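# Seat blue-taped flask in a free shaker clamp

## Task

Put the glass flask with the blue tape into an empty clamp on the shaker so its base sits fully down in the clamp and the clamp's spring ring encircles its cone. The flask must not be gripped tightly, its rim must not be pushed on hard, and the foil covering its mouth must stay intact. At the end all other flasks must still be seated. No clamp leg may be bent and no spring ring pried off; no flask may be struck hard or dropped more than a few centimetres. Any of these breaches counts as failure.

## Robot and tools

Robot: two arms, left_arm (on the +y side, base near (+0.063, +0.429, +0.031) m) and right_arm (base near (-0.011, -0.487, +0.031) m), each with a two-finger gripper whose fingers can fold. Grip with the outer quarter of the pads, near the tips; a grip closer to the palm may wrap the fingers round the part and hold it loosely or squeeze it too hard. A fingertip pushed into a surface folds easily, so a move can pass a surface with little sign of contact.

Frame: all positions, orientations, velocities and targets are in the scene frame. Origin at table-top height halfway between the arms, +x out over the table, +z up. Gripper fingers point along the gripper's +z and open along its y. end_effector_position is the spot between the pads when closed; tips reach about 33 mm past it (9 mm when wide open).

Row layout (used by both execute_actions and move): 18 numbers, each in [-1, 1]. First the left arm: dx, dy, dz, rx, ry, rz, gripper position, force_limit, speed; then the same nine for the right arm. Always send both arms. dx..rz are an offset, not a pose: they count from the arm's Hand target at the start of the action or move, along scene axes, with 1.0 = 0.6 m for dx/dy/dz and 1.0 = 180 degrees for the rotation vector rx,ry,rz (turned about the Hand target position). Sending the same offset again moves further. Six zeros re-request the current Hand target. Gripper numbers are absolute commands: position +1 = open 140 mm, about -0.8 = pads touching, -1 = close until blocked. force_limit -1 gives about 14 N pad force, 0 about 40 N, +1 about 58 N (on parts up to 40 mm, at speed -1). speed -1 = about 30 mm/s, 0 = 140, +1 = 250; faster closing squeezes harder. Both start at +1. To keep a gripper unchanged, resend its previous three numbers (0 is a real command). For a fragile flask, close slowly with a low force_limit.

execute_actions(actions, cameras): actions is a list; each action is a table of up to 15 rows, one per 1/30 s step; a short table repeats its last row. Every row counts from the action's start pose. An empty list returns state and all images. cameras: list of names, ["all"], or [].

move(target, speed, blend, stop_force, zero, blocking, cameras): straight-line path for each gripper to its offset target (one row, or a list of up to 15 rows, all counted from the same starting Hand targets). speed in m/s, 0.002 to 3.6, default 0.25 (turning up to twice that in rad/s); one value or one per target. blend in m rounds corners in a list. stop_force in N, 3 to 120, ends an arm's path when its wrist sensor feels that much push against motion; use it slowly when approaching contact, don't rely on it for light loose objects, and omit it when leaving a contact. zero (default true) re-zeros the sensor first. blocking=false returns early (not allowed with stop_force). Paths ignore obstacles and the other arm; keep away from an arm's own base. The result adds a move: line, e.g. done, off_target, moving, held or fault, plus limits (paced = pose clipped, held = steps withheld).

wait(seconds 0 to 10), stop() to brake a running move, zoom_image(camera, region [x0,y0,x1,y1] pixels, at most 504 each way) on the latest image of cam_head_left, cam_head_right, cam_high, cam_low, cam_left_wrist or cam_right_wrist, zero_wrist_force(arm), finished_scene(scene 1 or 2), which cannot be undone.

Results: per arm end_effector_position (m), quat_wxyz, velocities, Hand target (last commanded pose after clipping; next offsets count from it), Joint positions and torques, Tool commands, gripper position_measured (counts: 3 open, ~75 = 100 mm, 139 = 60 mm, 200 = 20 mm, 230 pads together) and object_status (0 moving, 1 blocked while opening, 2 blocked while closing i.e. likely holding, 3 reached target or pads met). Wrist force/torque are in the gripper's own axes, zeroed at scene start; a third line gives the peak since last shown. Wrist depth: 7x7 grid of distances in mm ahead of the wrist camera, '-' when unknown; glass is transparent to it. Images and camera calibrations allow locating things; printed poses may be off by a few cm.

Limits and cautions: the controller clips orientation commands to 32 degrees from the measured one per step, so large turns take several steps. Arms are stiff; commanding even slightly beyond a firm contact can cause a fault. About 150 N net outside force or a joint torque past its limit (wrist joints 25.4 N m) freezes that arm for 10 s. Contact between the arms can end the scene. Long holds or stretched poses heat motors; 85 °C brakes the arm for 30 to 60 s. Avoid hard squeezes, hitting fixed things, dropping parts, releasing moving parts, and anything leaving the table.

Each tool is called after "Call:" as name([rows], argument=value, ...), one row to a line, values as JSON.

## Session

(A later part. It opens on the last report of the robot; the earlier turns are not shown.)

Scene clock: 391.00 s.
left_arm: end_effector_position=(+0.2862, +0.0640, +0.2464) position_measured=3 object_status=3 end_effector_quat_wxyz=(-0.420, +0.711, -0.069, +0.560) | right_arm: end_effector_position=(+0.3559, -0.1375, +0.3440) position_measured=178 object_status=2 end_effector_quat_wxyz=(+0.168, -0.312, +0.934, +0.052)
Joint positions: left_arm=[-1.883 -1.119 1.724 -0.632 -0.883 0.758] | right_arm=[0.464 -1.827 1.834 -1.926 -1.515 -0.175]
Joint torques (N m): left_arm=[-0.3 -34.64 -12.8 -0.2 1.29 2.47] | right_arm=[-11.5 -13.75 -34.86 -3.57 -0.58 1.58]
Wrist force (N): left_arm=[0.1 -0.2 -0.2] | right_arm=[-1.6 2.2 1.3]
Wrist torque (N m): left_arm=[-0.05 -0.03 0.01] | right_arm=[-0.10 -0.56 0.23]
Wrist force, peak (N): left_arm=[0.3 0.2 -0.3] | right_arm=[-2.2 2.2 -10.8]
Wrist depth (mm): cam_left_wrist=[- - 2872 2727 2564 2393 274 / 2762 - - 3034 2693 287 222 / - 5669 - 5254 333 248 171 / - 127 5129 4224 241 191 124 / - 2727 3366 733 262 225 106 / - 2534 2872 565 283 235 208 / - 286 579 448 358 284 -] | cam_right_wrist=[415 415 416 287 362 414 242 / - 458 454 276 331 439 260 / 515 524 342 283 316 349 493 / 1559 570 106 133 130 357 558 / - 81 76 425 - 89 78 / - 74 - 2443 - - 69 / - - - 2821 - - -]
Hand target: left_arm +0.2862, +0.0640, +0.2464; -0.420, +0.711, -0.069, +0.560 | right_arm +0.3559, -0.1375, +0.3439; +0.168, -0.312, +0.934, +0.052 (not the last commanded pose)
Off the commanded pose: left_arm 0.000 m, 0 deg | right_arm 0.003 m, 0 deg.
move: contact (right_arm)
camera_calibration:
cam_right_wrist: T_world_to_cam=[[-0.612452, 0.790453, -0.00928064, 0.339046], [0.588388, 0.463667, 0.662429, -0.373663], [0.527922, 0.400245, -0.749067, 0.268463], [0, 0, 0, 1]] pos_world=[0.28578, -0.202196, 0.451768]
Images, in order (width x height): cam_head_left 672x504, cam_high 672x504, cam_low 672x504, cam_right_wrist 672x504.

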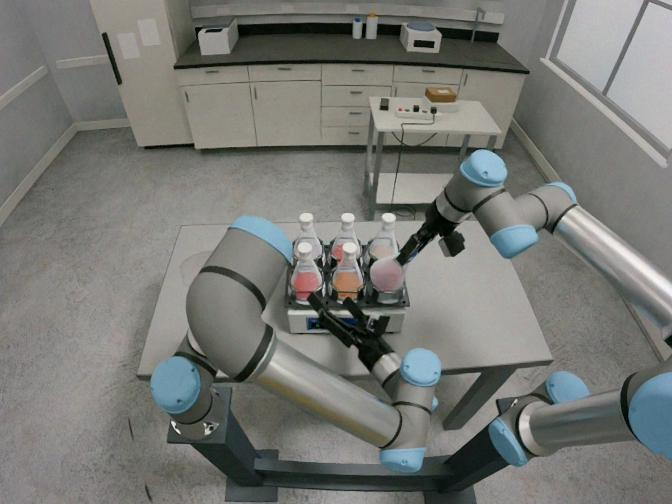

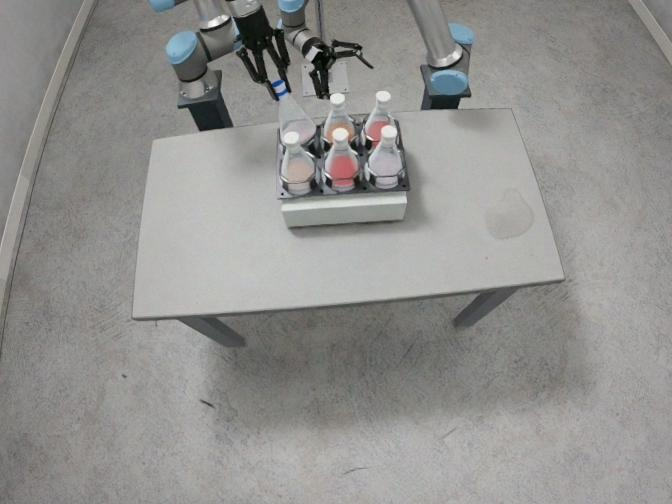

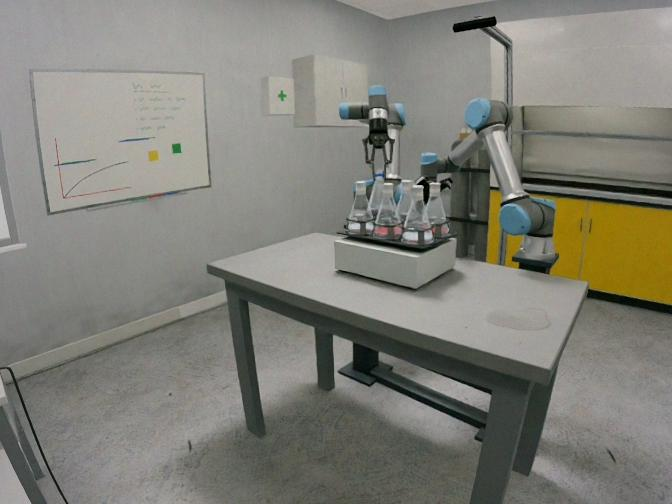

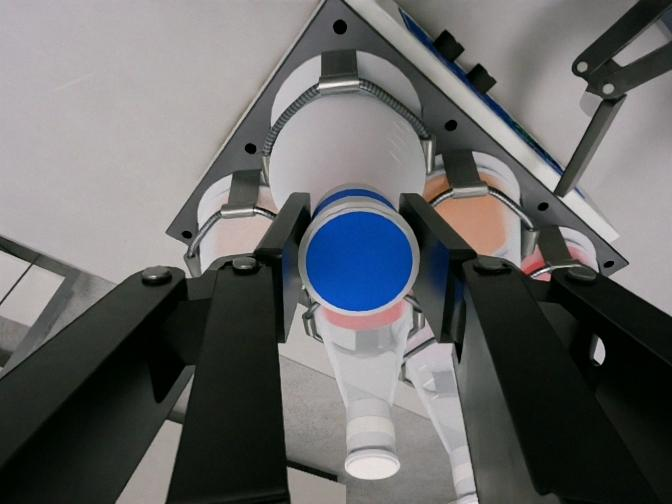

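Call:
move(target=[0,0,0,0,0,0,1,1,1,-0.0067,-0.005,-0.012,0,0,0,-1,0,-1], speed=0.012, stop_force=20, cameras=["cam_right_wrist","cam_head_left"])

Call:
zoom_image(camera="cam_right_wrist", region=[200, 0, 504, 304])

Call:
zoom_image(camera="cam_head_left", region=[340, 200, 460, 320])

Scene clock: 401.77 s.
left_arm: end_effector_position=(+0.2862, +0.0640, +0.2464) position_measured=3 object_status=3 end_effector_quat_wxyz=(-0.420, +0.711, -0.069, +0.560) | right_arm: end_effector_position=(+0.3519, -0.1406, +0.3368) position_measured=178 object_status=2 end_effector_quat_wxyz=(+0.168, -0.312, +0.934, +0.052)
Joint positions: left_arm=[-1.883 -1.119 1.724 -0.632 -0.883 0.758] | right_arm=[0.461 -1.84 1.861 -1.94 -1.514 -0.177]
Joint torques (N m): left_arm=[-0.18 -34.16 -12.69 -0.13 1.34 2.3] | right_arm=[-7.27 5.37 -27.11 0.07 0.1 -0.04]
Wrist force (N): left_arm=[0.0 -0.2 -0.1] | right_arm=[1.2 2.1 -16.0]
Wrist torque (N m): left_arm=[-0.04 0.00 0.00] | right_arm=[-0.02 -0.43 0.21]
Wrist force, peak (N): left_arm=[0.4 -0.1 -0.2] | right_arm=[1.0 1.9 -19.7]
Wrist depth (mm): cam_left_wrist=[- - 3779 2727 2659 2221 262 / - - 240 3077 2693 288 221 / 2627 - 4064 4583 334 248 166 / - 127 - 848 239 191 124 / - 118 - 725 261 225 107 / - 334 745 558 282 234 207 / - 288 581 464 350 283 -] | cam_right_wrist=[392 420 407 300 390 408 394 / - 457 321 278 319 440 241 / 520 504 346 284 305 365 535 / 1402 388 106 133 130 357 547 / - 81 76 435 - 90 78 / - 74 - 2576 - - 69 / - - - 2663 - - -]
Hand target: left_arm +0.2862, +0.0640, +0.2464; -0.420, +0.711, -0.069, +0.560 | right_arm +0.3519, -0.1405, +0.3367; +0.168, -0.312, +0.934, +0.052
Off the commanded pose: left_arm 0.000 m, 0 deg | right_arm 0.000 m, 0 deg.
move: done
camera_calibration:
cam_right_wrist: T_world_to_cam=[[-0.612452, 0.790453, -0.00928064, 0.338901], [0.588388, 0.463667, 0.662429, -0.365149], [0.527922, 0.400245, -0.749067, 0.266382], [0, 0, 0, 1]] pos_world=[0.28178, -0.205196, 0.444568]
Images, in order (width x height): cam_head_left 672x504, cam_right_wrist 672x504.

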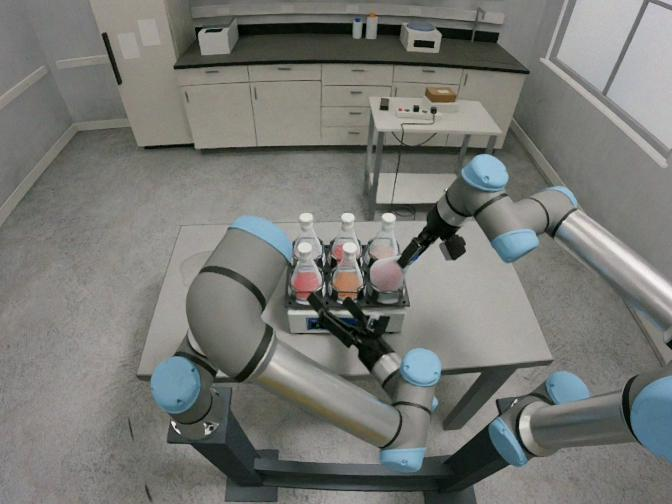

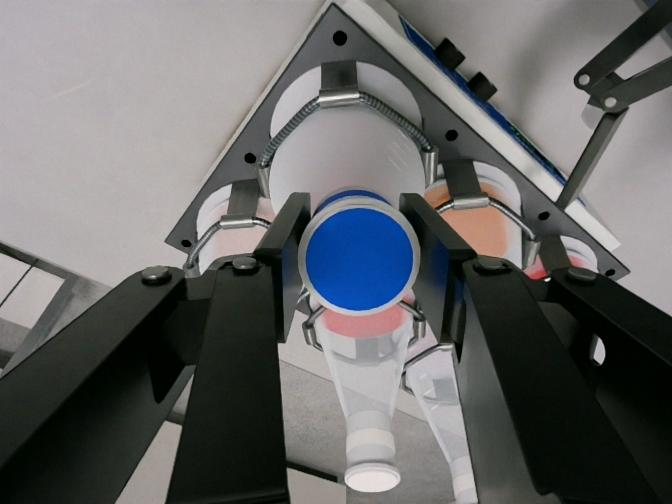

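Scaled by 1.658 from the camera's 672x504 image, which has a finer 960x720 frame.

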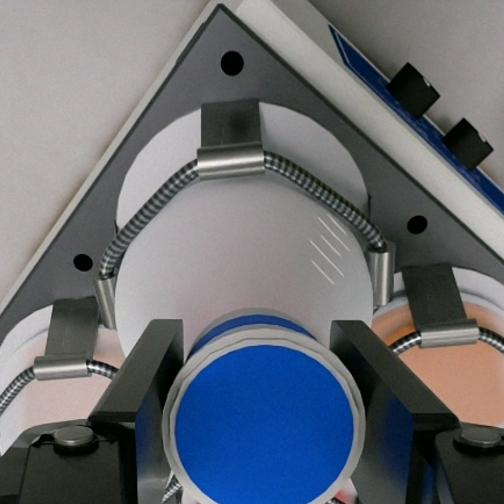

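Scaled by 4.200 from the camera's 672x504 image, which has a finer 960x720 frame.

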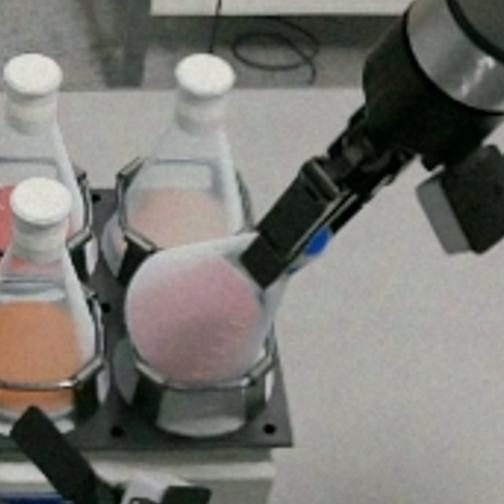

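Call:
move(target=[0,0,0,0,0,0,1,1,1,-0.007,-0.005,-0.012,0,0,0,-1,0,-1], speed=0.012, stop_force=25)

Call:
zoom_image(camera="cam_right_wrist", region=[200, 0, 504, 304])

Scene clock: 413.57 s.
left_arm: end_effector_position=(+0.2862, +0.0640, +0.2464) position_measured=3 object_status=3 end_effector_quat_wxyz=(-0.420, +0.711, -0.069, +0.560) | right_arm: end_effector_position=(+0.3477, -0.1436, +0.3296) position_measured=178 object_status=2 end_effector_quat_wxyz=(+0.168, -0.312, +0.934, +0.052)
Joint positions: left_arm=[-1.883 -1.119 1.724 -0.632 -0.883 0.758] | right_arm=[0.459 -1.852 1.888 -1.955 -1.514 -0.179]
Joint torques (N m): left_arm=[-0.19 -34.41 -12.26 -0.22 1.33 2.28] | right_arm=[-6.92 8.16 -26.5 -0.28 1.12 -0.29]
Wrist force (N): left_arm=[0.0 -0.3 -0.1] | right_arm=[3.4 0.6 -20.5]
Wrist torque (N m): left_arm=[-0.06 -0.01 0.00] | right_arm=[-0.08 -0.26 0.23]
Wrist force, peak (N): left_arm=[-0.2 -0.4 -0.2] | right_arm=[3.9 0.8 -24.1]
Wrist depth (mm): cam_left_wrist=[- 3989 3122 322 2627 2221 263 / - 3215 3917 2992 2762 288 220 / 2292 3419 3847 - 330 248 183 / - 135 3034 3989 240 191 124 / - 118 3264 769 263 225 106 / - 342 2627 - 282 235 208 / - 287 635 448 371 279 -] | cam_right_wrist=[406 404 402 293 386 396 387 / 448 436 437 283 322 445 243 / 500 520 331 287 287 360 498 / 577 555 106 129 128 331 417 / - 81 76 425 - 89 78 / - 74 - 2323 - - 69 / - - - 2724 - - -]
Hand target: left_arm +0.2862, +0.0640, +0.2464; -0.420, +0.711, -0.069, +0.560 | right_arm +0.3477, -0.1435, +0.3295; +0.168, -0.312, +0.934, +0.052
Off the commanded pose: left_arm 0.000 m, 0 deg | right_arm 0.000 m, 0 deg.
move: done

Scaled by 1.658 from the camera's 672x504 image, which has a finer 960x720 frame.
This view is cut from an older image: the scene may have changed since it was taken.

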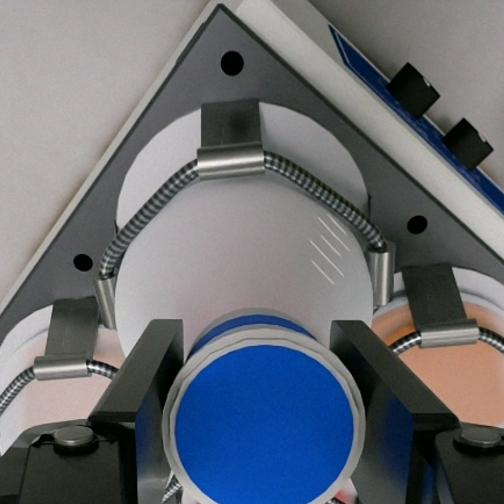

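Call:
move(target=[0,0,0,0,0,0,1,1,1,0.0285,0.0213,-0.003,-0.02667,0.03556,0,-1,0,-1], speed=0.015, stop_force=35, cameras=["cam_right_wrist","cam_head_left","cam_low"])

Call:
zoom_image(camera="cam_right_wrist", region=[200, 0, 504, 304])

Call:
zoom_image(camera="cam_head_left", region=[340, 200, 460, 320])

Call:
zoom_image(camera="cam_low", region=[330, 140, 450, 260])

Scene clock: 421.40 s.
left_arm: end_effector_position=(+0.2862, +0.0640, +0.2464) position_measured=3 object_status=3 end_effector_quat_wxyz=(-0.420, +0.711, -0.069, +0.560) | right_arm: end_effector_position=(+0.3605, -0.1340, +0.3282) position_measured=178 object_status=2 end_effector_quat_wxyz=(+0.119, -0.314, +0.941, +0.035)
Joint positions: left_arm=[-1.883 -1.119 1.724 -0.632 -0.883 0.758] | right_arm=[0.48 -1.742 1.759 -1.834 -1.537 -0.164]
Joint torques (N m): left_arm=[-0.37 -34 -12.29 -0.19 1.17 2.29] | right_arm=[-8.62 -3.84 -3.44 -2.66 4.58 -1.49]
Wrist force (N): left_arm=[-0.1 0.0 0.0] | right_arm=[21.9 -6.4 -50.0]
Wrist torque (N m): left_arm=[0.00 0.02 0.00] | right_arm=[0.30 0.00 0.29]
Wrist force, peak (N): left_arm=[0.4 -0.1 -0.3] | right_arm=[25.8 -4.5 -57.5]
Wrist depth (mm): cam_left_wrist=[- - - 2693 2595 1958 262 / 3847 - - 3077 2595 302 218 / 2798 - 4224 - 333 248 183 / - 127 3590 801 241 190 124 / - 118 - 713 261 225 106 / - 334 753 517 282 235 208 / - 286 608 453 337 284 -] | cam_right_wrist=[403 402 401 294 400 400 388 / 440 440 431 285 339 436 245 / 489 471 337 126 278 357 483 / 544 101 106 127 126 291 391 / - 80 76 387 129 81 81 / - 75 64 429 - - - / - - - 2301 - - -]
Hand target: left_arm +0.2862, +0.0640, +0.2464; -0.420, +0.711, -0.069, +0.560 | right_arm +0.3605, -0.1340, +0.3282; +0.119, -0.314, +0.941, +0.035 (not the last commanded pose)
Off the commanded pose: left_arm 0.000 m, 0 deg | right_arm 0.005 m, 2 deg.
move: contact (right_arm)
camera_calibration:
cam_right_wrist: T_world_to_cam=[[-0.613171, 0.789913, -0.00764167, 0.338522], [0.640126, 0.50252, 0.58113, -0.354331], [0.462883, 0.35144, -0.813775, 0.290996], [0, 0, 0, 1]] pos_world=[0.299692, -0.191613, 0.445304]
Images, in order (width x height): cam_head_left 672x504, cam_low 672x504, cam_right_wrist 672x504.

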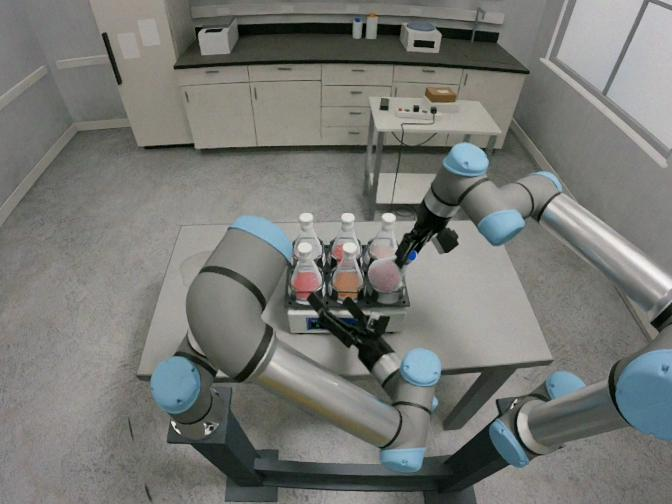

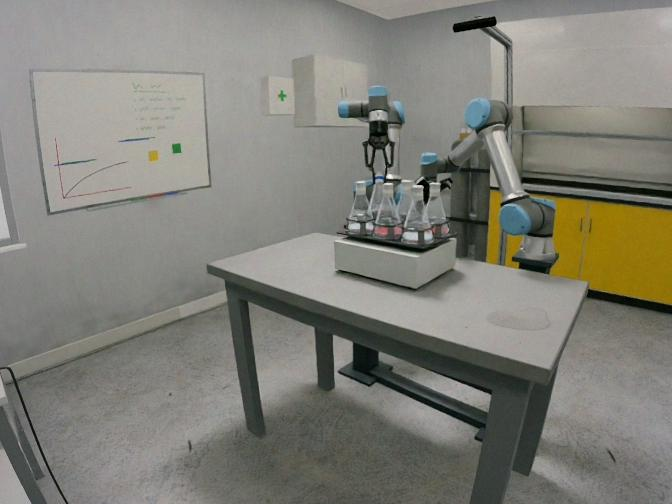

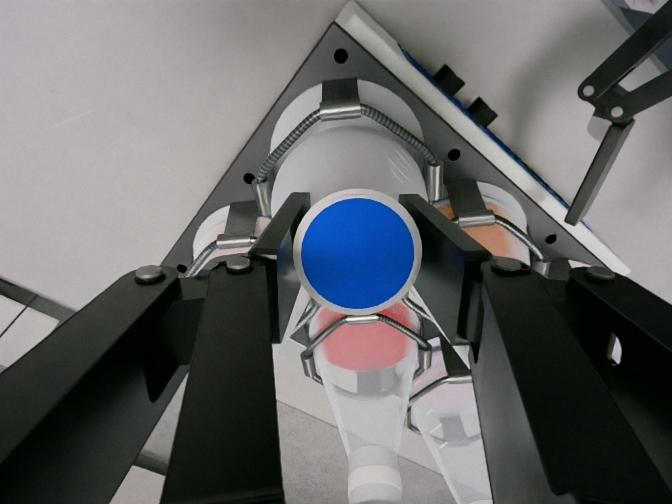

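Scaled by 1.658 from the camera's 672x504 image, which has a finer 960x720 frame.

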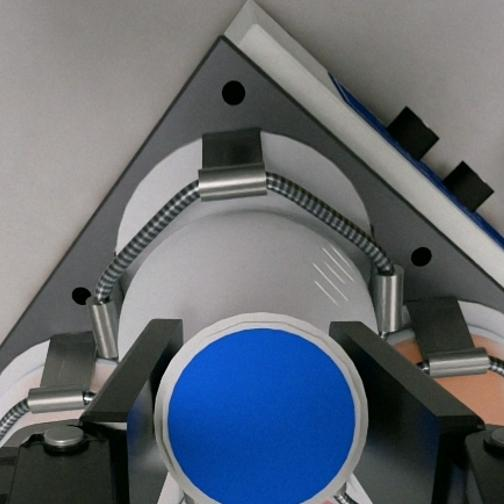

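Scaled by 4.200 from the camera's 672x504 image, which has a finer 960x720 frame.

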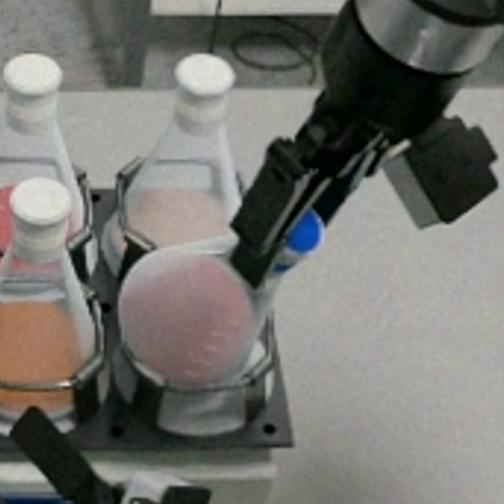

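Scaled by 4.200 from the camera's 672x504 image, which has a finer 960x720 frame.

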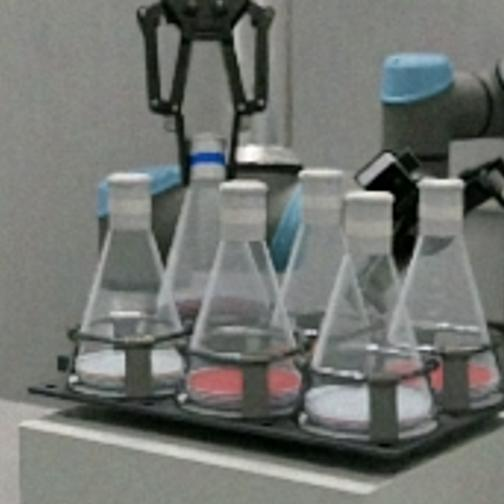

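Call:
move(target=[0,0,0,0,0,0,1,1,1,0.0135,0.01,-0.0015,-0.01,0.01333,0,-1,0,-1], speed=0.015)

Call:
move(target=[0,0,0,0,0,0,1,1,1,0.0135,0.01,-0.0015,-0.01,0.01333,0,-1,0,-1], speed=0.015, cameras=["cam_right_wrist","cam_head_left","cam_low"])

Call:
zoom_image(camera="cam_right_wrist", region=[200, 0, 504, 304])

Call:
zoom_image(camera="cam_head_left", region=[340, 200, 460, 320])

Call:
zoom_image(camera="cam_low", region=[330, 140, 450, 260])

Scene clock: 434.70 s.
left_arm: end_effector_position=(+0.2862, +0.0640, +0.2464) position_measured=3 object_status=3 end_effector_quat_wxyz=(-0.420, +0.711, -0.069, +0.560) | right_arm: end_effector_position=(+0.3686, -0.1280, +0.3273) position_measured=178 object_status=2 end_effector_quat_wxyz=(+0.094, -0.315, +0.944, +0.027)
Joint positions: left_arm=[-1.883 -1.119 1.724 -0.632 -0.883 0.758] | right_arm=[0.49 -1.68 1.687 -1.772 -1.548 -0.157]
Joint torques (N m): left_arm=[-0.1 -33.42 -12.42 -0.24 1.18 2.17] | right_arm=[8.3 -19.9 -13.92 -5 0.13 1.3]
Wrist force (N): left_arm=[0.2 -0.2 -0.2] | right_arm=[10.1 -2.3 -18.1]
Wrist torque (N m): left_arm=[-0.03 -0.04 0.00] | right_arm=[0.12 -0.12 0.20]
Wrist force, peak (N): left_arm=[0.1 -0.4 -0.1] | right_arm=[27.4 -6.5 -61.0]
Wrist depth (mm): cam_left_wrist=[- - 2911 2693 2476 2341 272 / 2476 - - 2951 2595 288 221 / - 3168 - 4142 336 249 171 / - 127 - 876 238 191 125 / - 2627 - 786 263 226 107 / - 2627 - 531 282 235 208 / - 286 610 451 358 284 -] | cam_right_wrist=[396 414 398 344 392 409 235 / 441 432 433 284 317 434 239 / 476 466 336 275 278 453 467 / - 100 119 119 120 284 426 / - 80 115 123 344 107 89 / - - 627 402 396 - - / - - 2043 731 745 - -]
Hand target: left_arm +0.2862, +0.0640, +0.2464; -0.420, +0.711, -0.069, +0.560 | right_arm +0.3686, -0.1280, +0.3273; +0.094, -0.315, +0.944, +0.027
Off the commanded pose: left_arm 0.000 m, 0 deg | right_arm 0.000 m, 0 deg.
move: done

Scene clock: 436.70 s.
left_arm: end_effector_position=(+0.2862, +0.0640, +0.2464) position_measured=3 object_status=3 end_effector_quat_wxyz=(-0.420, +0.711, -0.069, +0.560) | right_arm: end_effector_position=(+0.3767, -0.1220, +0.3264) position_measured=178 object_status=2 end_effector_quat_wxyz=(+0.069, -0.316, +0.946, +0.019)
Joint positions: left_arm=[-1.883 -1.119 1.724 -0.632 -0.883 0.758] | right_arm=[0.499 -1.619 1.613 -1.708 -1.557 -0.15]
Joint torques (N m): left_arm=[0.52 -33.62 -13.58 -0.31 1.21 2.23] | right_arm=[9.42 -27.25 -16.51 -4.62 -0.17 1.39]
Wrist force (N): left_arm=[0.1 -0.2 0.1] | right_arm=[6.1 -1.6 -9.3]
Wrist torque (N m): left_arm=[-0.05 -0.04 0.00] | right_arm=[0.12 -0.09 0.17]
Wrist force, peak (N): left_arm=[0.3 -0.3 -0.3] | right_arm=[10.0 -2.2 -18.6]
Wrist depth (mm): cam_left_wrist=[2627 3917 4396 2798 2476 2341 263 / - 3590 - 2911 2505 286 221 / 2762 3077 - 4396 334 247 183 / 2564 127 5822 4308 240 191 124 / - 119 - 686 263 225 106 / - 322 723 557 281 234 208 / - 287 582 466 347 283 -] | cam_right_wrist=[405 401 406 385 391 402 243 / 433 425 429 282 313 429 243 / 469 469 260 266 311 454 450 / 504 498 119 111 122 115 - / - 86 121 115 126 105 77 / - - 233 398 388 - 62 / - - 1975 689 410 - -]
Hand target: left_arm +0.2862, +0.0640, +0.2464; -0.420, +0.711, -0.069, +0.560 | right_arm +0.3767, -0.1220, +0.3264; +0.069, -0.316, +0.946, +0.019
Off the commanded pose: left_arm 0.000 m, 0 deg | right_arm 0.000 m, 0 deg.
move: done
camera_calibration:
cam_right_wrist: T_world_to_cam=[[-0.613709, 0.78951, -0.00588713, 0.338531], [0.685261, 0.536348, 0.492695, -0.353729], [0.392145, 0.298337, -0.870182, 0.316316], [0, 0, 0, 1]] pos_world=[0.326115, -0.17192, 0.451526]
Images, in order (width x height): cam_head_left 672x504, cam_low 672x504, cam_right_wrist 672x504.

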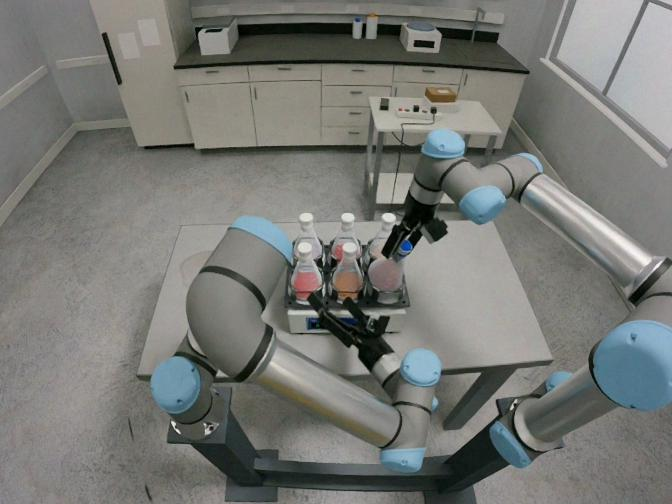

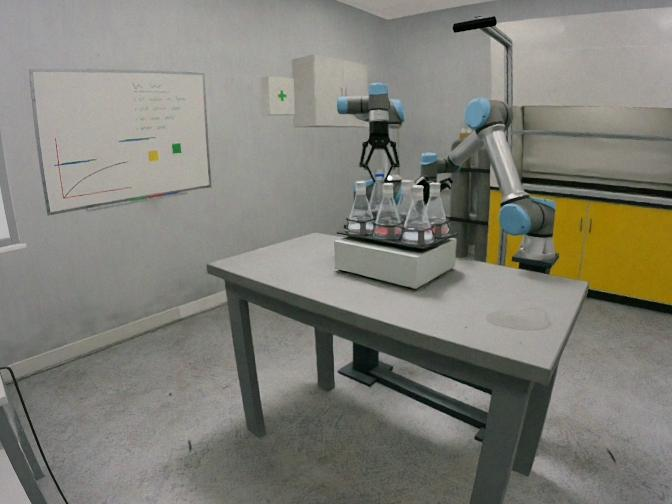

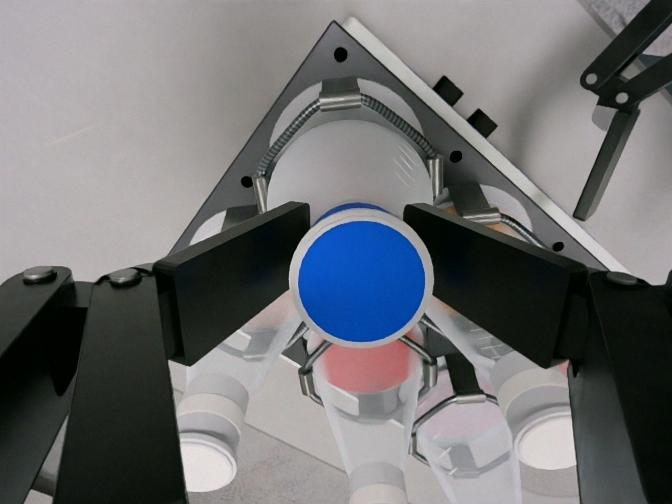

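Scaled by 1.658 from the camera's 672x504 image, which has a finer 960x720 frame.

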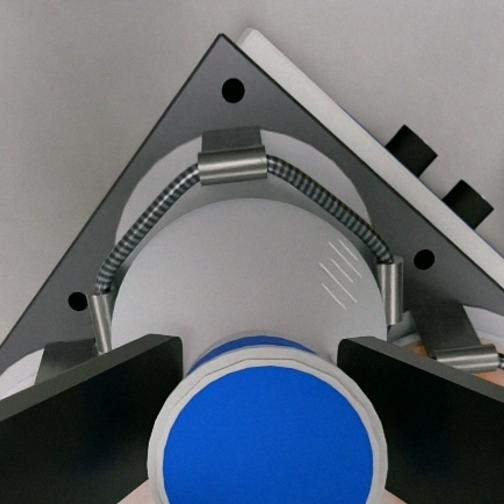

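Scaled by 4.200 from the camera's 672x504 image, which has a finer 960x720 frame.

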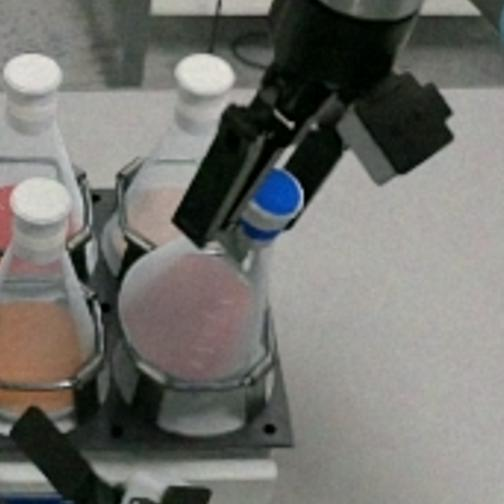

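Scaled by 4.200 from the camera's 672x504 image, which has a finer 960x720 frame.

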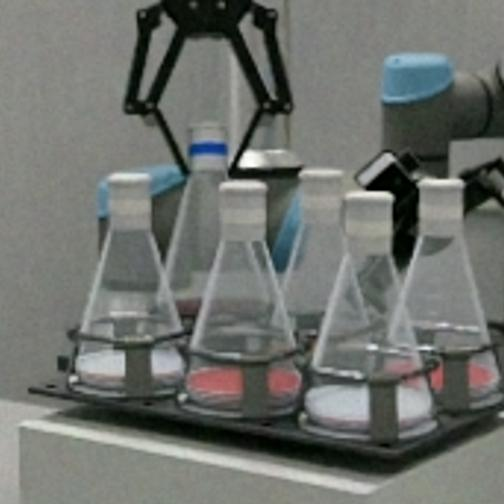

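Call:
move(target=[0,0,0,0,0,0,1,1,1,0.002,0.0015,0.03,0,0,0,-1,0,-1], speed=0.03, cameras=["cam_right_wrist","cam_head_left","cam_low"])

Call:
zoom_image(camera="cam_head_left", region=[340, 200, 460, 320])

Call:
zoom_image(camera="cam_low", region=[330, 140, 450, 260])

Scene clock: 457.97 s.
left_arm: end_effector_position=(+0.2862, +0.0640, +0.2464) position_measured=3 object_status=3 end_effector_quat_wxyz=(-0.420, +0.711, -0.069, +0.560) | right_arm: end_effector_position=(+0.3779, -0.1211, +0.3445) position_measured=178 object_status=2 end_effector_quat_wxyz=(+0.069, -0.316, +0.946, +0.019)
Joint positions: left_arm=[-1.883 -1.119 1.724 -0.632 -0.883 0.758] | right_arm=[0.499 -1.614 1.563 -1.663 -1.557 -0.149]
Joint torques (N m): left_arm=[-0.02 -34.61 -12.61 -0.26 1.12 2.29] | right_arm=[11.3 -19.94 -19.62 -5.1 -1.28 1.76]
Wrist force (N): left_arm=[0.0 0.0 -0.1] | right_arm=[1.6 -0.4 4.2]
Wrist torque (N m): left_arm=[0.00 -0.02 0.00] | right_arm=[-0.04 -0.02 0.08]
Wrist force, peak (N): left_arm=[0.0 -0.4 -0.2] | right_arm=[6.1 -2.2 -9.6]
Wrist depth (mm): cam_left_wrist=[- - 2727 2798 2564 2133 272 / 2595 - - 3034 2798 288 221 / 3264 3215 - 2627 337 249 183 / - 127 3474 4396 241 191 124 / - 127 3989 953 262 226 106 / - 2534 - - 275 234 208 / - 290 582 453 357 283 -] | cam_right_wrist=[417 420 435 316 415 416 237 / 443 452 448 262 347 448 445 / - 478 353 265 298 374 486 / 547 104 119 111 127 115 401 / - 86 120 116 119 105 77 / - - 225 429 409 - 62 / - - 2079 697 417 - -]
Hand target: left_arm +0.2862, +0.0640, +0.2464; -0.420, +0.711, -0.069, +0.560 | right_arm +0.3779, -0.1211, +0.3444; +0.069, -0.316, +0.946, +0.019
Off the commanded pose: left_arm 0.000 m, 0 deg | right_arm 0.000 m, 0 deg.
move: done
camera_calibration:
cam_right_wrist: T_world_to_cam=[[-0.613702, 0.789516, -0.00586349, 0.338651], [0.685187, 0.536267, 0.492886, -0.364031], [0.392286, 0.298468, -0.870074, 0.331252], [0, 0, 0, 1]] pos_world=[0.327314, -0.171021, 0.469625]
Images, in order (width x height): cam_head_left 672x504, cam_low 672x504, cam_right_wrist 672x504.

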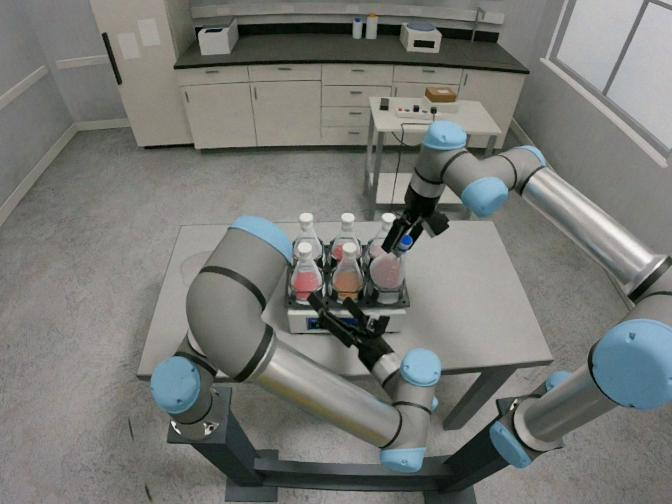

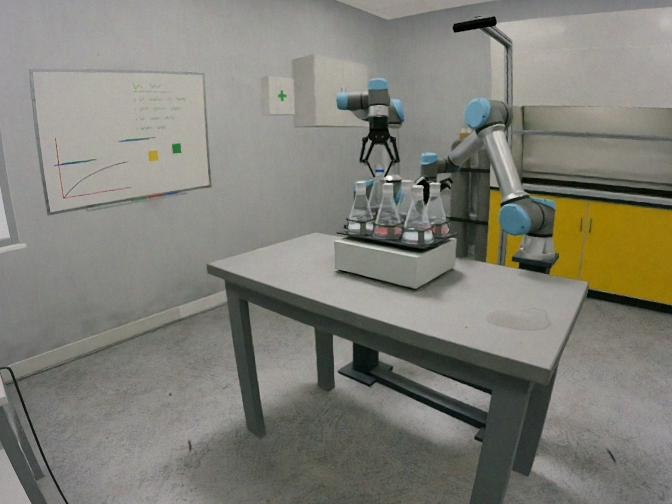

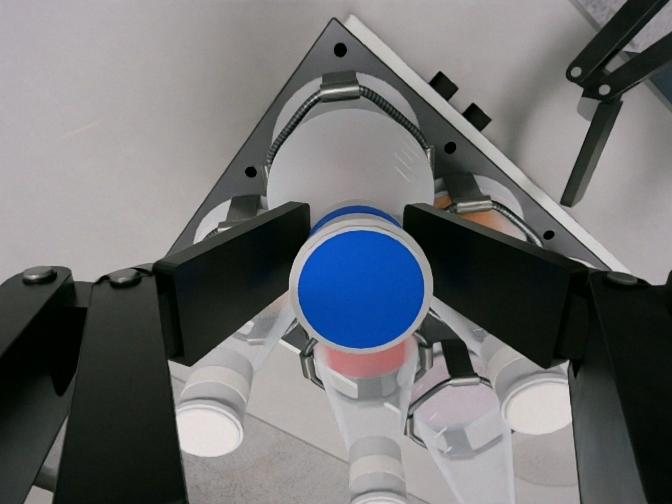

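Scaled by 4.200 from the camera's 672x504 image, which has a finer 960x720 frame.

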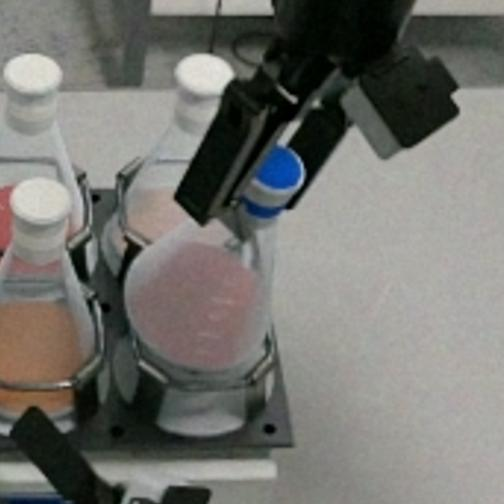

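Scaled by 4.200 from the camera's 672x504 image, which has a finer 960x720 frame.

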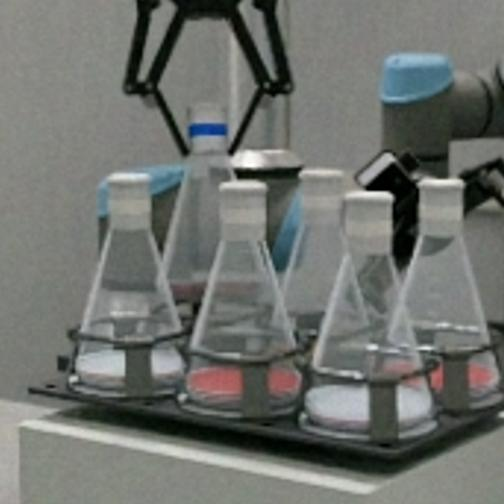

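Call:
move([
  [0,0,0,0,0,0,1,1,1,0,0,0.133,0,0,0,-1,0,-1],
  [0,0,0,0,0,0,1,1,1,-0.03,-0.333,0.133,-0.028,0.0373,0,-1,0,-1],
  [0,0,0,0,0,0,1,1,1,-0.03,-0.333,-0.11,-0.028,0.0373,0,-1,0,-1],
], speed=[0.12,0.15,0.1], blend=[0.03,0.03,0])

Call:
move(target=[0,0,0,0,0,0,1,1,1,0,0,-0.25,0,0,0,-1,0,-1], speed=0.03, stop_force=5, cameras=["cam_right_wrist","cam_head_left","cam_high"])

Scene clock: 467.33 s.
left_arm: end_effector_position=(+0.2862, +0.0640, +0.2464) position_measured=3 object_status=3 end_effector_quat_wxyz=(-0.420, +0.711, -0.069, +0.560) | right_arm: end_effector_position=(+0.3598, -0.3209, +0.2785) position_measured=178 object_status=2 end_effector_quat_wxyz=(+0.000, -0.317, +0.948, -0.004)
Joint positions: left_arm=[-1.883 -1.119 1.724 -0.632 -0.883 0.758] | right_arm=[0.098 -1.825 1.864 -1.611 -1.579 -0.551]
Joint torques (N m): left_arm=[-0.43 -34.56 -12.05 -0.22 1.27 2.25] | right_arm=[9.29 -4.1 -32.33 -2.54 1.22 0.02]
Wrist force (N): left_arm=[0.1 -0.3 -0.1] | right_arm=[1.4 -0.4 4.2]
Wrist torque (N m): left_arm=[-0.06 -0.03 0.00] | right_arm=[-0.02 -0.19 0.15]
Wrist force, peak (N): left_arm=[0.1 -0.5 -0.2] | right_arm=[1.7 -0.4 6.1]
Wrist depth (mm): cam_left_wrist=[2834 5009 4488 2727 2505 2112 263 / - 2992 252 3077 2564 288 221 / - 5009 5254 5385 333 248 183 / - 127 - 4142 240 191 124 / - 119 - 745 264 225 107 / - 2659 735 584 276 235 208 / - 287 607 452 357 285 -] | cam_right_wrist=[363 366 383 369 366 1197 1139 / 392 387 390 386 400 387 1203 / 411 413 409 262 407 416 411 / 429 425 119 111 124 118 428 / - 86 121 116 132 105 77 / - 488 493 473 362 - 62 / - - - 380 330 - -]
Hand target: left_arm +0.2862, +0.0640, +0.2464; -0.420, +0.711, -0.069, +0.560 | right_arm +0.3599, -0.3209, +0.2784; +0.000, -0.317, +0.948, -0.004
Off the commanded pose: left_arm 0.000 m, 0 deg | right_arm 0.000 m, 0 deg.
move: done

Scene clock: 472.57 s.
left_arm: end_effector_position=(+0.2862, +0.0640, +0.2464) position_measured=3 object_status=3 end_effector_quat_wxyz=(-0.420, +0.711, -0.069, +0.560) | right_arm: end_effector_position=(+0.3599, -0.3209, +0.1527) position_measured=178 object_status=2 end_effector_quat_wxyz=(+0.000, -0.317, +0.948, -0.004)
Joint positions: left_arm=[-1.883 -1.119 1.724 -0.632 -0.883 0.758] | right_arm=[0.098 -1.757 2.142 -1.958 -1.579 -0.551]
Joint torques (N m): left_arm=[0.46 -33.56 -11.97 -0.34 1.36 2.36] | right_arm=[-5.92 -29.97 -24.35 -4.56 -0.04 -1.01]
Wrist force (N): left_arm=[0.0 -0.1 0.0] | right_arm=[1.1 -0.4 4.3]
Wrist torque (N m): left_arm=[-0.04 -0.01 0.00] | right_arm=[-0.01 -0.12 0.11]
Wrist force, peak (N): left_arm=[0.1 -0.2 -0.5] | right_arm=[-0.8 -0.5 -7.0]
Wrist depth (mm): cam_left_wrist=[3034 - 3168 2659 2762 2071 264 / - 3917 4142 2872 2693 288 220 / - - 3917 3847 336 247 184 / - 127 4064 4142 240 191 124 / - 2798 - 686 262 226 106 / - 2564 680 539 283 235 208 / - 286 576 454 347 283 -] | cam_right_wrist=[256 256 251 253 253 255 259 / 271 269 269 267 267 270 270 / 285 284 283 - 278 284 286 / 299 296 120 110 125 116 299 / - 86 127 115 131 106 82 / - 342 346 342 337 275 62 / - - 373 361 292 250 -]
Hand target: left_arm +0.2862, +0.0640, +0.2464; -0.420, +0.711, -0.069, +0.560 | right_arm +0.3599, -0.3209, +0.1526; +0.000, -0.317, +0.948, -0.004 (not the last commanded pose)
Off the commanded pose: left_arm 0.000 m, 0 deg | right_arm 0.024 m, 0 deg.
move: contact (right_arm)
camera_calibration:
cam_right_wrist: T_world_to_cam=[[-0.614278, 0.789083, -0.00332196, 0.483946], [0.735259, 0.573896, 0.360608, -0.135663], [0.286456, 0.219071, -0.932711, 0.253174], [0, 0, 0, 1]] pos_world=[0.324502, -0.35948, 0.286667]
Images, in order (width x height): cam_head_left 672x504, cam_high 672x504, cam_right_wrist 672x504.

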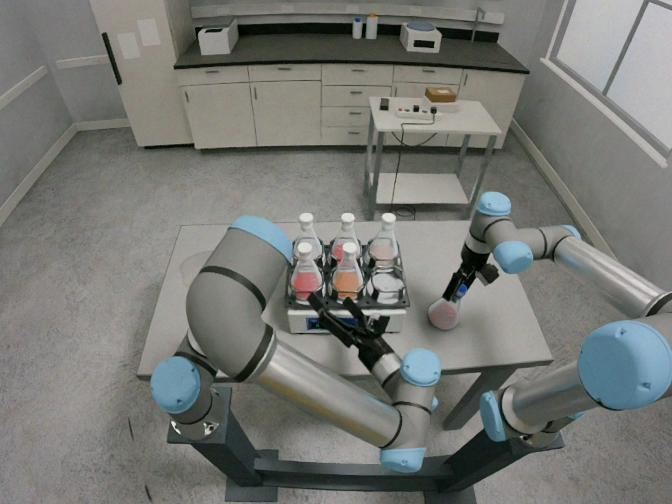

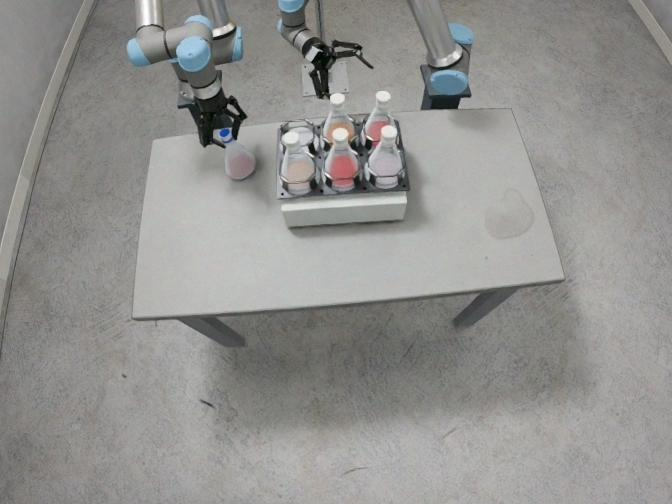

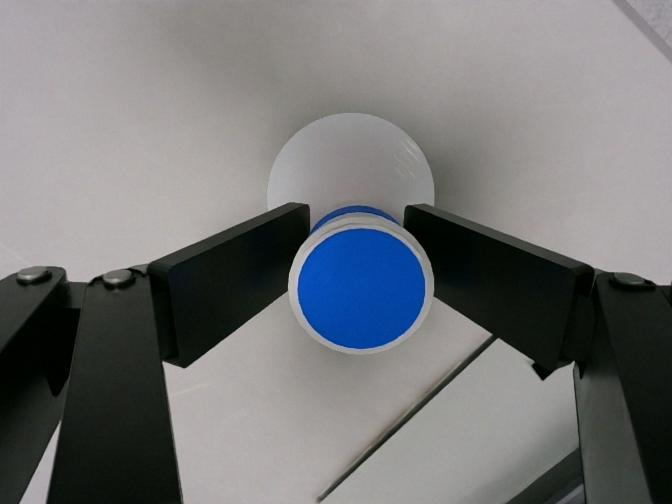

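Call:
move(target=[0,0,0,0,0,0,1,1,1,0,0,-0.02,0,0,0,-1,0,-1], speed=0.01, stop_force=6)

Call:
move(target=[0,0,0,0,0,0,1,1,1,0,0,0,0,0,0,1,-1,-1], cameras=["cam_right_wrist","cam_head_right","cam_high"])

Scene clock: 477.73 s.
left_arm: end_effector_position=(+0.2862, +0.0640, +0.2464) position_measured=3 object_status=3 end_effector_quat_wxyz=(-0.420, +0.711, -0.069, +0.560) | right_arm: end_effector_position=(+0.3599, -0.3209, +0.1515) position_measured=178 object_status=2 end_effector_quat_wxyz=(+0.000, -0.317, +0.948, -0.004)
Joint positions: left_arm=[-1.883 -1.119 1.724 -0.632 -0.883 0.758] | right_arm=[0.098 -1.756 2.145 -1.962 -1.579 -0.551]
Joint torques (N m): left_arm=[0.02 -33.76 -13.44 -0.27 1.28 2.34] | right_arm=[-5.38 -28.95 -34.14 -3.89 0.04 -1.02]
Wrist force (N): left_arm=[0.2 -0.3 -0.2] | right_arm=[0.8 -0.8 2.3]
Wrist torque (N m): left_arm=[-0.06 -0.05 0.00] | right_arm=[0.08 -0.15 0.10]
Wrist force, peak (N): left_arm=[0.3 -0.3 -0.2] | right_arm=[-1.0 -0.7 -8.7]
Wrist depth (mm): cam_left_wrist=[- 3168 2476 2762 2595 2221 273 / 3590 - 4308 2911 2564 289 221 / - 4683 5129 3531 334 248 183 / - 127 - 333 242 191 124 / - 118 - - 261 225 106 / - 2420 4396 561 283 234 209 / - 286 598 453 358 284 -] | cam_right_wrist=[254 254 252 254 255 256 257 / 268 273 267 262 268 267 269 / 284 283 279 265 282 284 285 / 300 294 119 110 124 116 298 / - 86 127 114 131 106 82 / - 340 346 344 335 275 62 / - - 371 360 293 250 -]
Hand target: left_arm +0.2862, +0.0640, +0.2464; -0.420, +0.711, -0.069, +0.560 | right_arm +0.3599, -0.3209, +0.1515; +0.000, -0.317, +0.948, -0.004 (not the last commanded pose)
Off the commanded pose: left_arm 0.000 m, 0 deg | right_arm 0.011 m, 0 deg.
move: contact (right_arm)

Scene clock: 481.60 s.
left_arm: end_effector_position=(+0.2862, +0.0640, +0.2464) position_measured=3 object_status=3 end_effector_quat_wxyz=(-0.420, +0.711, -0.069, +0.560) | right_arm: end_effector_position=(+0.3599, -0.3209, +0.1515) position_measured=3 object_status=0 end_effector_quat_wxyz=(+0.000, -0.317, +0.948, -0.004)
Joint positions: left_arm=[-1.883 -1.119 1.724 -0.632 -0.883 0.758] | right_arm=[0.098 -1.756 2.145 -1.962 -1.579 -0.551]
Joint torques (N m): left_arm=[0.29 -33.6 -12.24 -0.29 1.27 2.22] | right_arm=[-5.84 -7.05 -17.39 -1.49 1.25 -0.99]
Wrist force (N): left_arm=[-0.1 0.0 -0.1] | right_arm=[1.1 -0.3 1.7]
Wrist torque (N m): left_arm=[-0.01 0.01 0.00] | right_arm=[0.00 -0.16 0.10]
Wrist force, peak (N): left_arm=[-0.1 -0.2 -0.4] | right_arm=[3.3 0.4 -2.8]
Wrist depth (mm): cam_left_wrist=[- - - 324 2659 1976 263 / 3168 4064 - 2951 2476 287 221 / - - - 3474 336 248 183 / - 128 - 905 240 190 124 / - 119 3779 677 264 225 106 / - 2198 745 570 277 234 207 / - 292 576 448 358 285 -] | cam_right_wrist=[253 256 254 254 253 254 257 / 269 268 269 266 267 267 268 / 285 283 285 269 280 286 283 / - 141 304 124 298 295 122 / 110 323 319 118 313 299 112 / 350 343 346 345 309 259 214 / 373 374 371 362 293 232 189]
Hand target: left_arm +0.2862, +0.0640, +0.2464; -0.420, +0.711, -0.069, +0.560 | right_arm +0.3599, -0.3209, +0.1515; +0.000, -0.317, +0.948, -0.004
Off the commanded pose: left_arm 0.000 m, 0 deg | right_arm 0.000 m, 0 deg.
move: done
camera_calibration:
cam_right_wrist: T_world_to_cam=[[-0.614271, 0.789088, -0.00351573, 0.483997], [0.735158, 0.573896, 0.360814, -0.135292], [0.286732, 0.219053, -0.932631, 0.252029], [0, 0, 0, 1]] pos_world=[0.324501, -0.35948, 0.285567]
Images, in order (width x height): cam_head_right 672x504, cam_high 672x504, cam_right_wrist 672x504.

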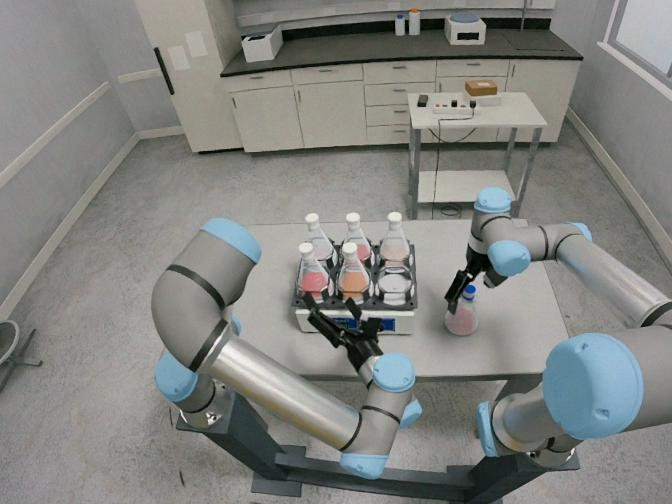

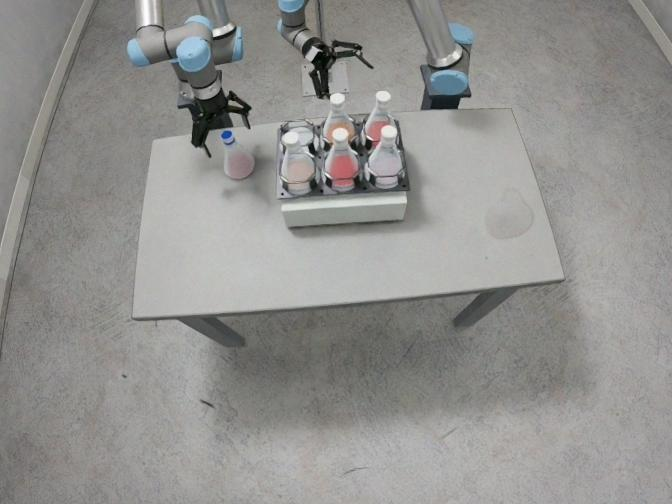

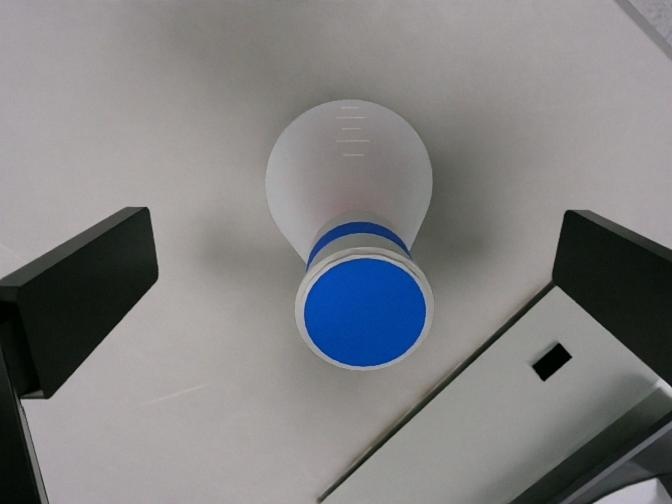

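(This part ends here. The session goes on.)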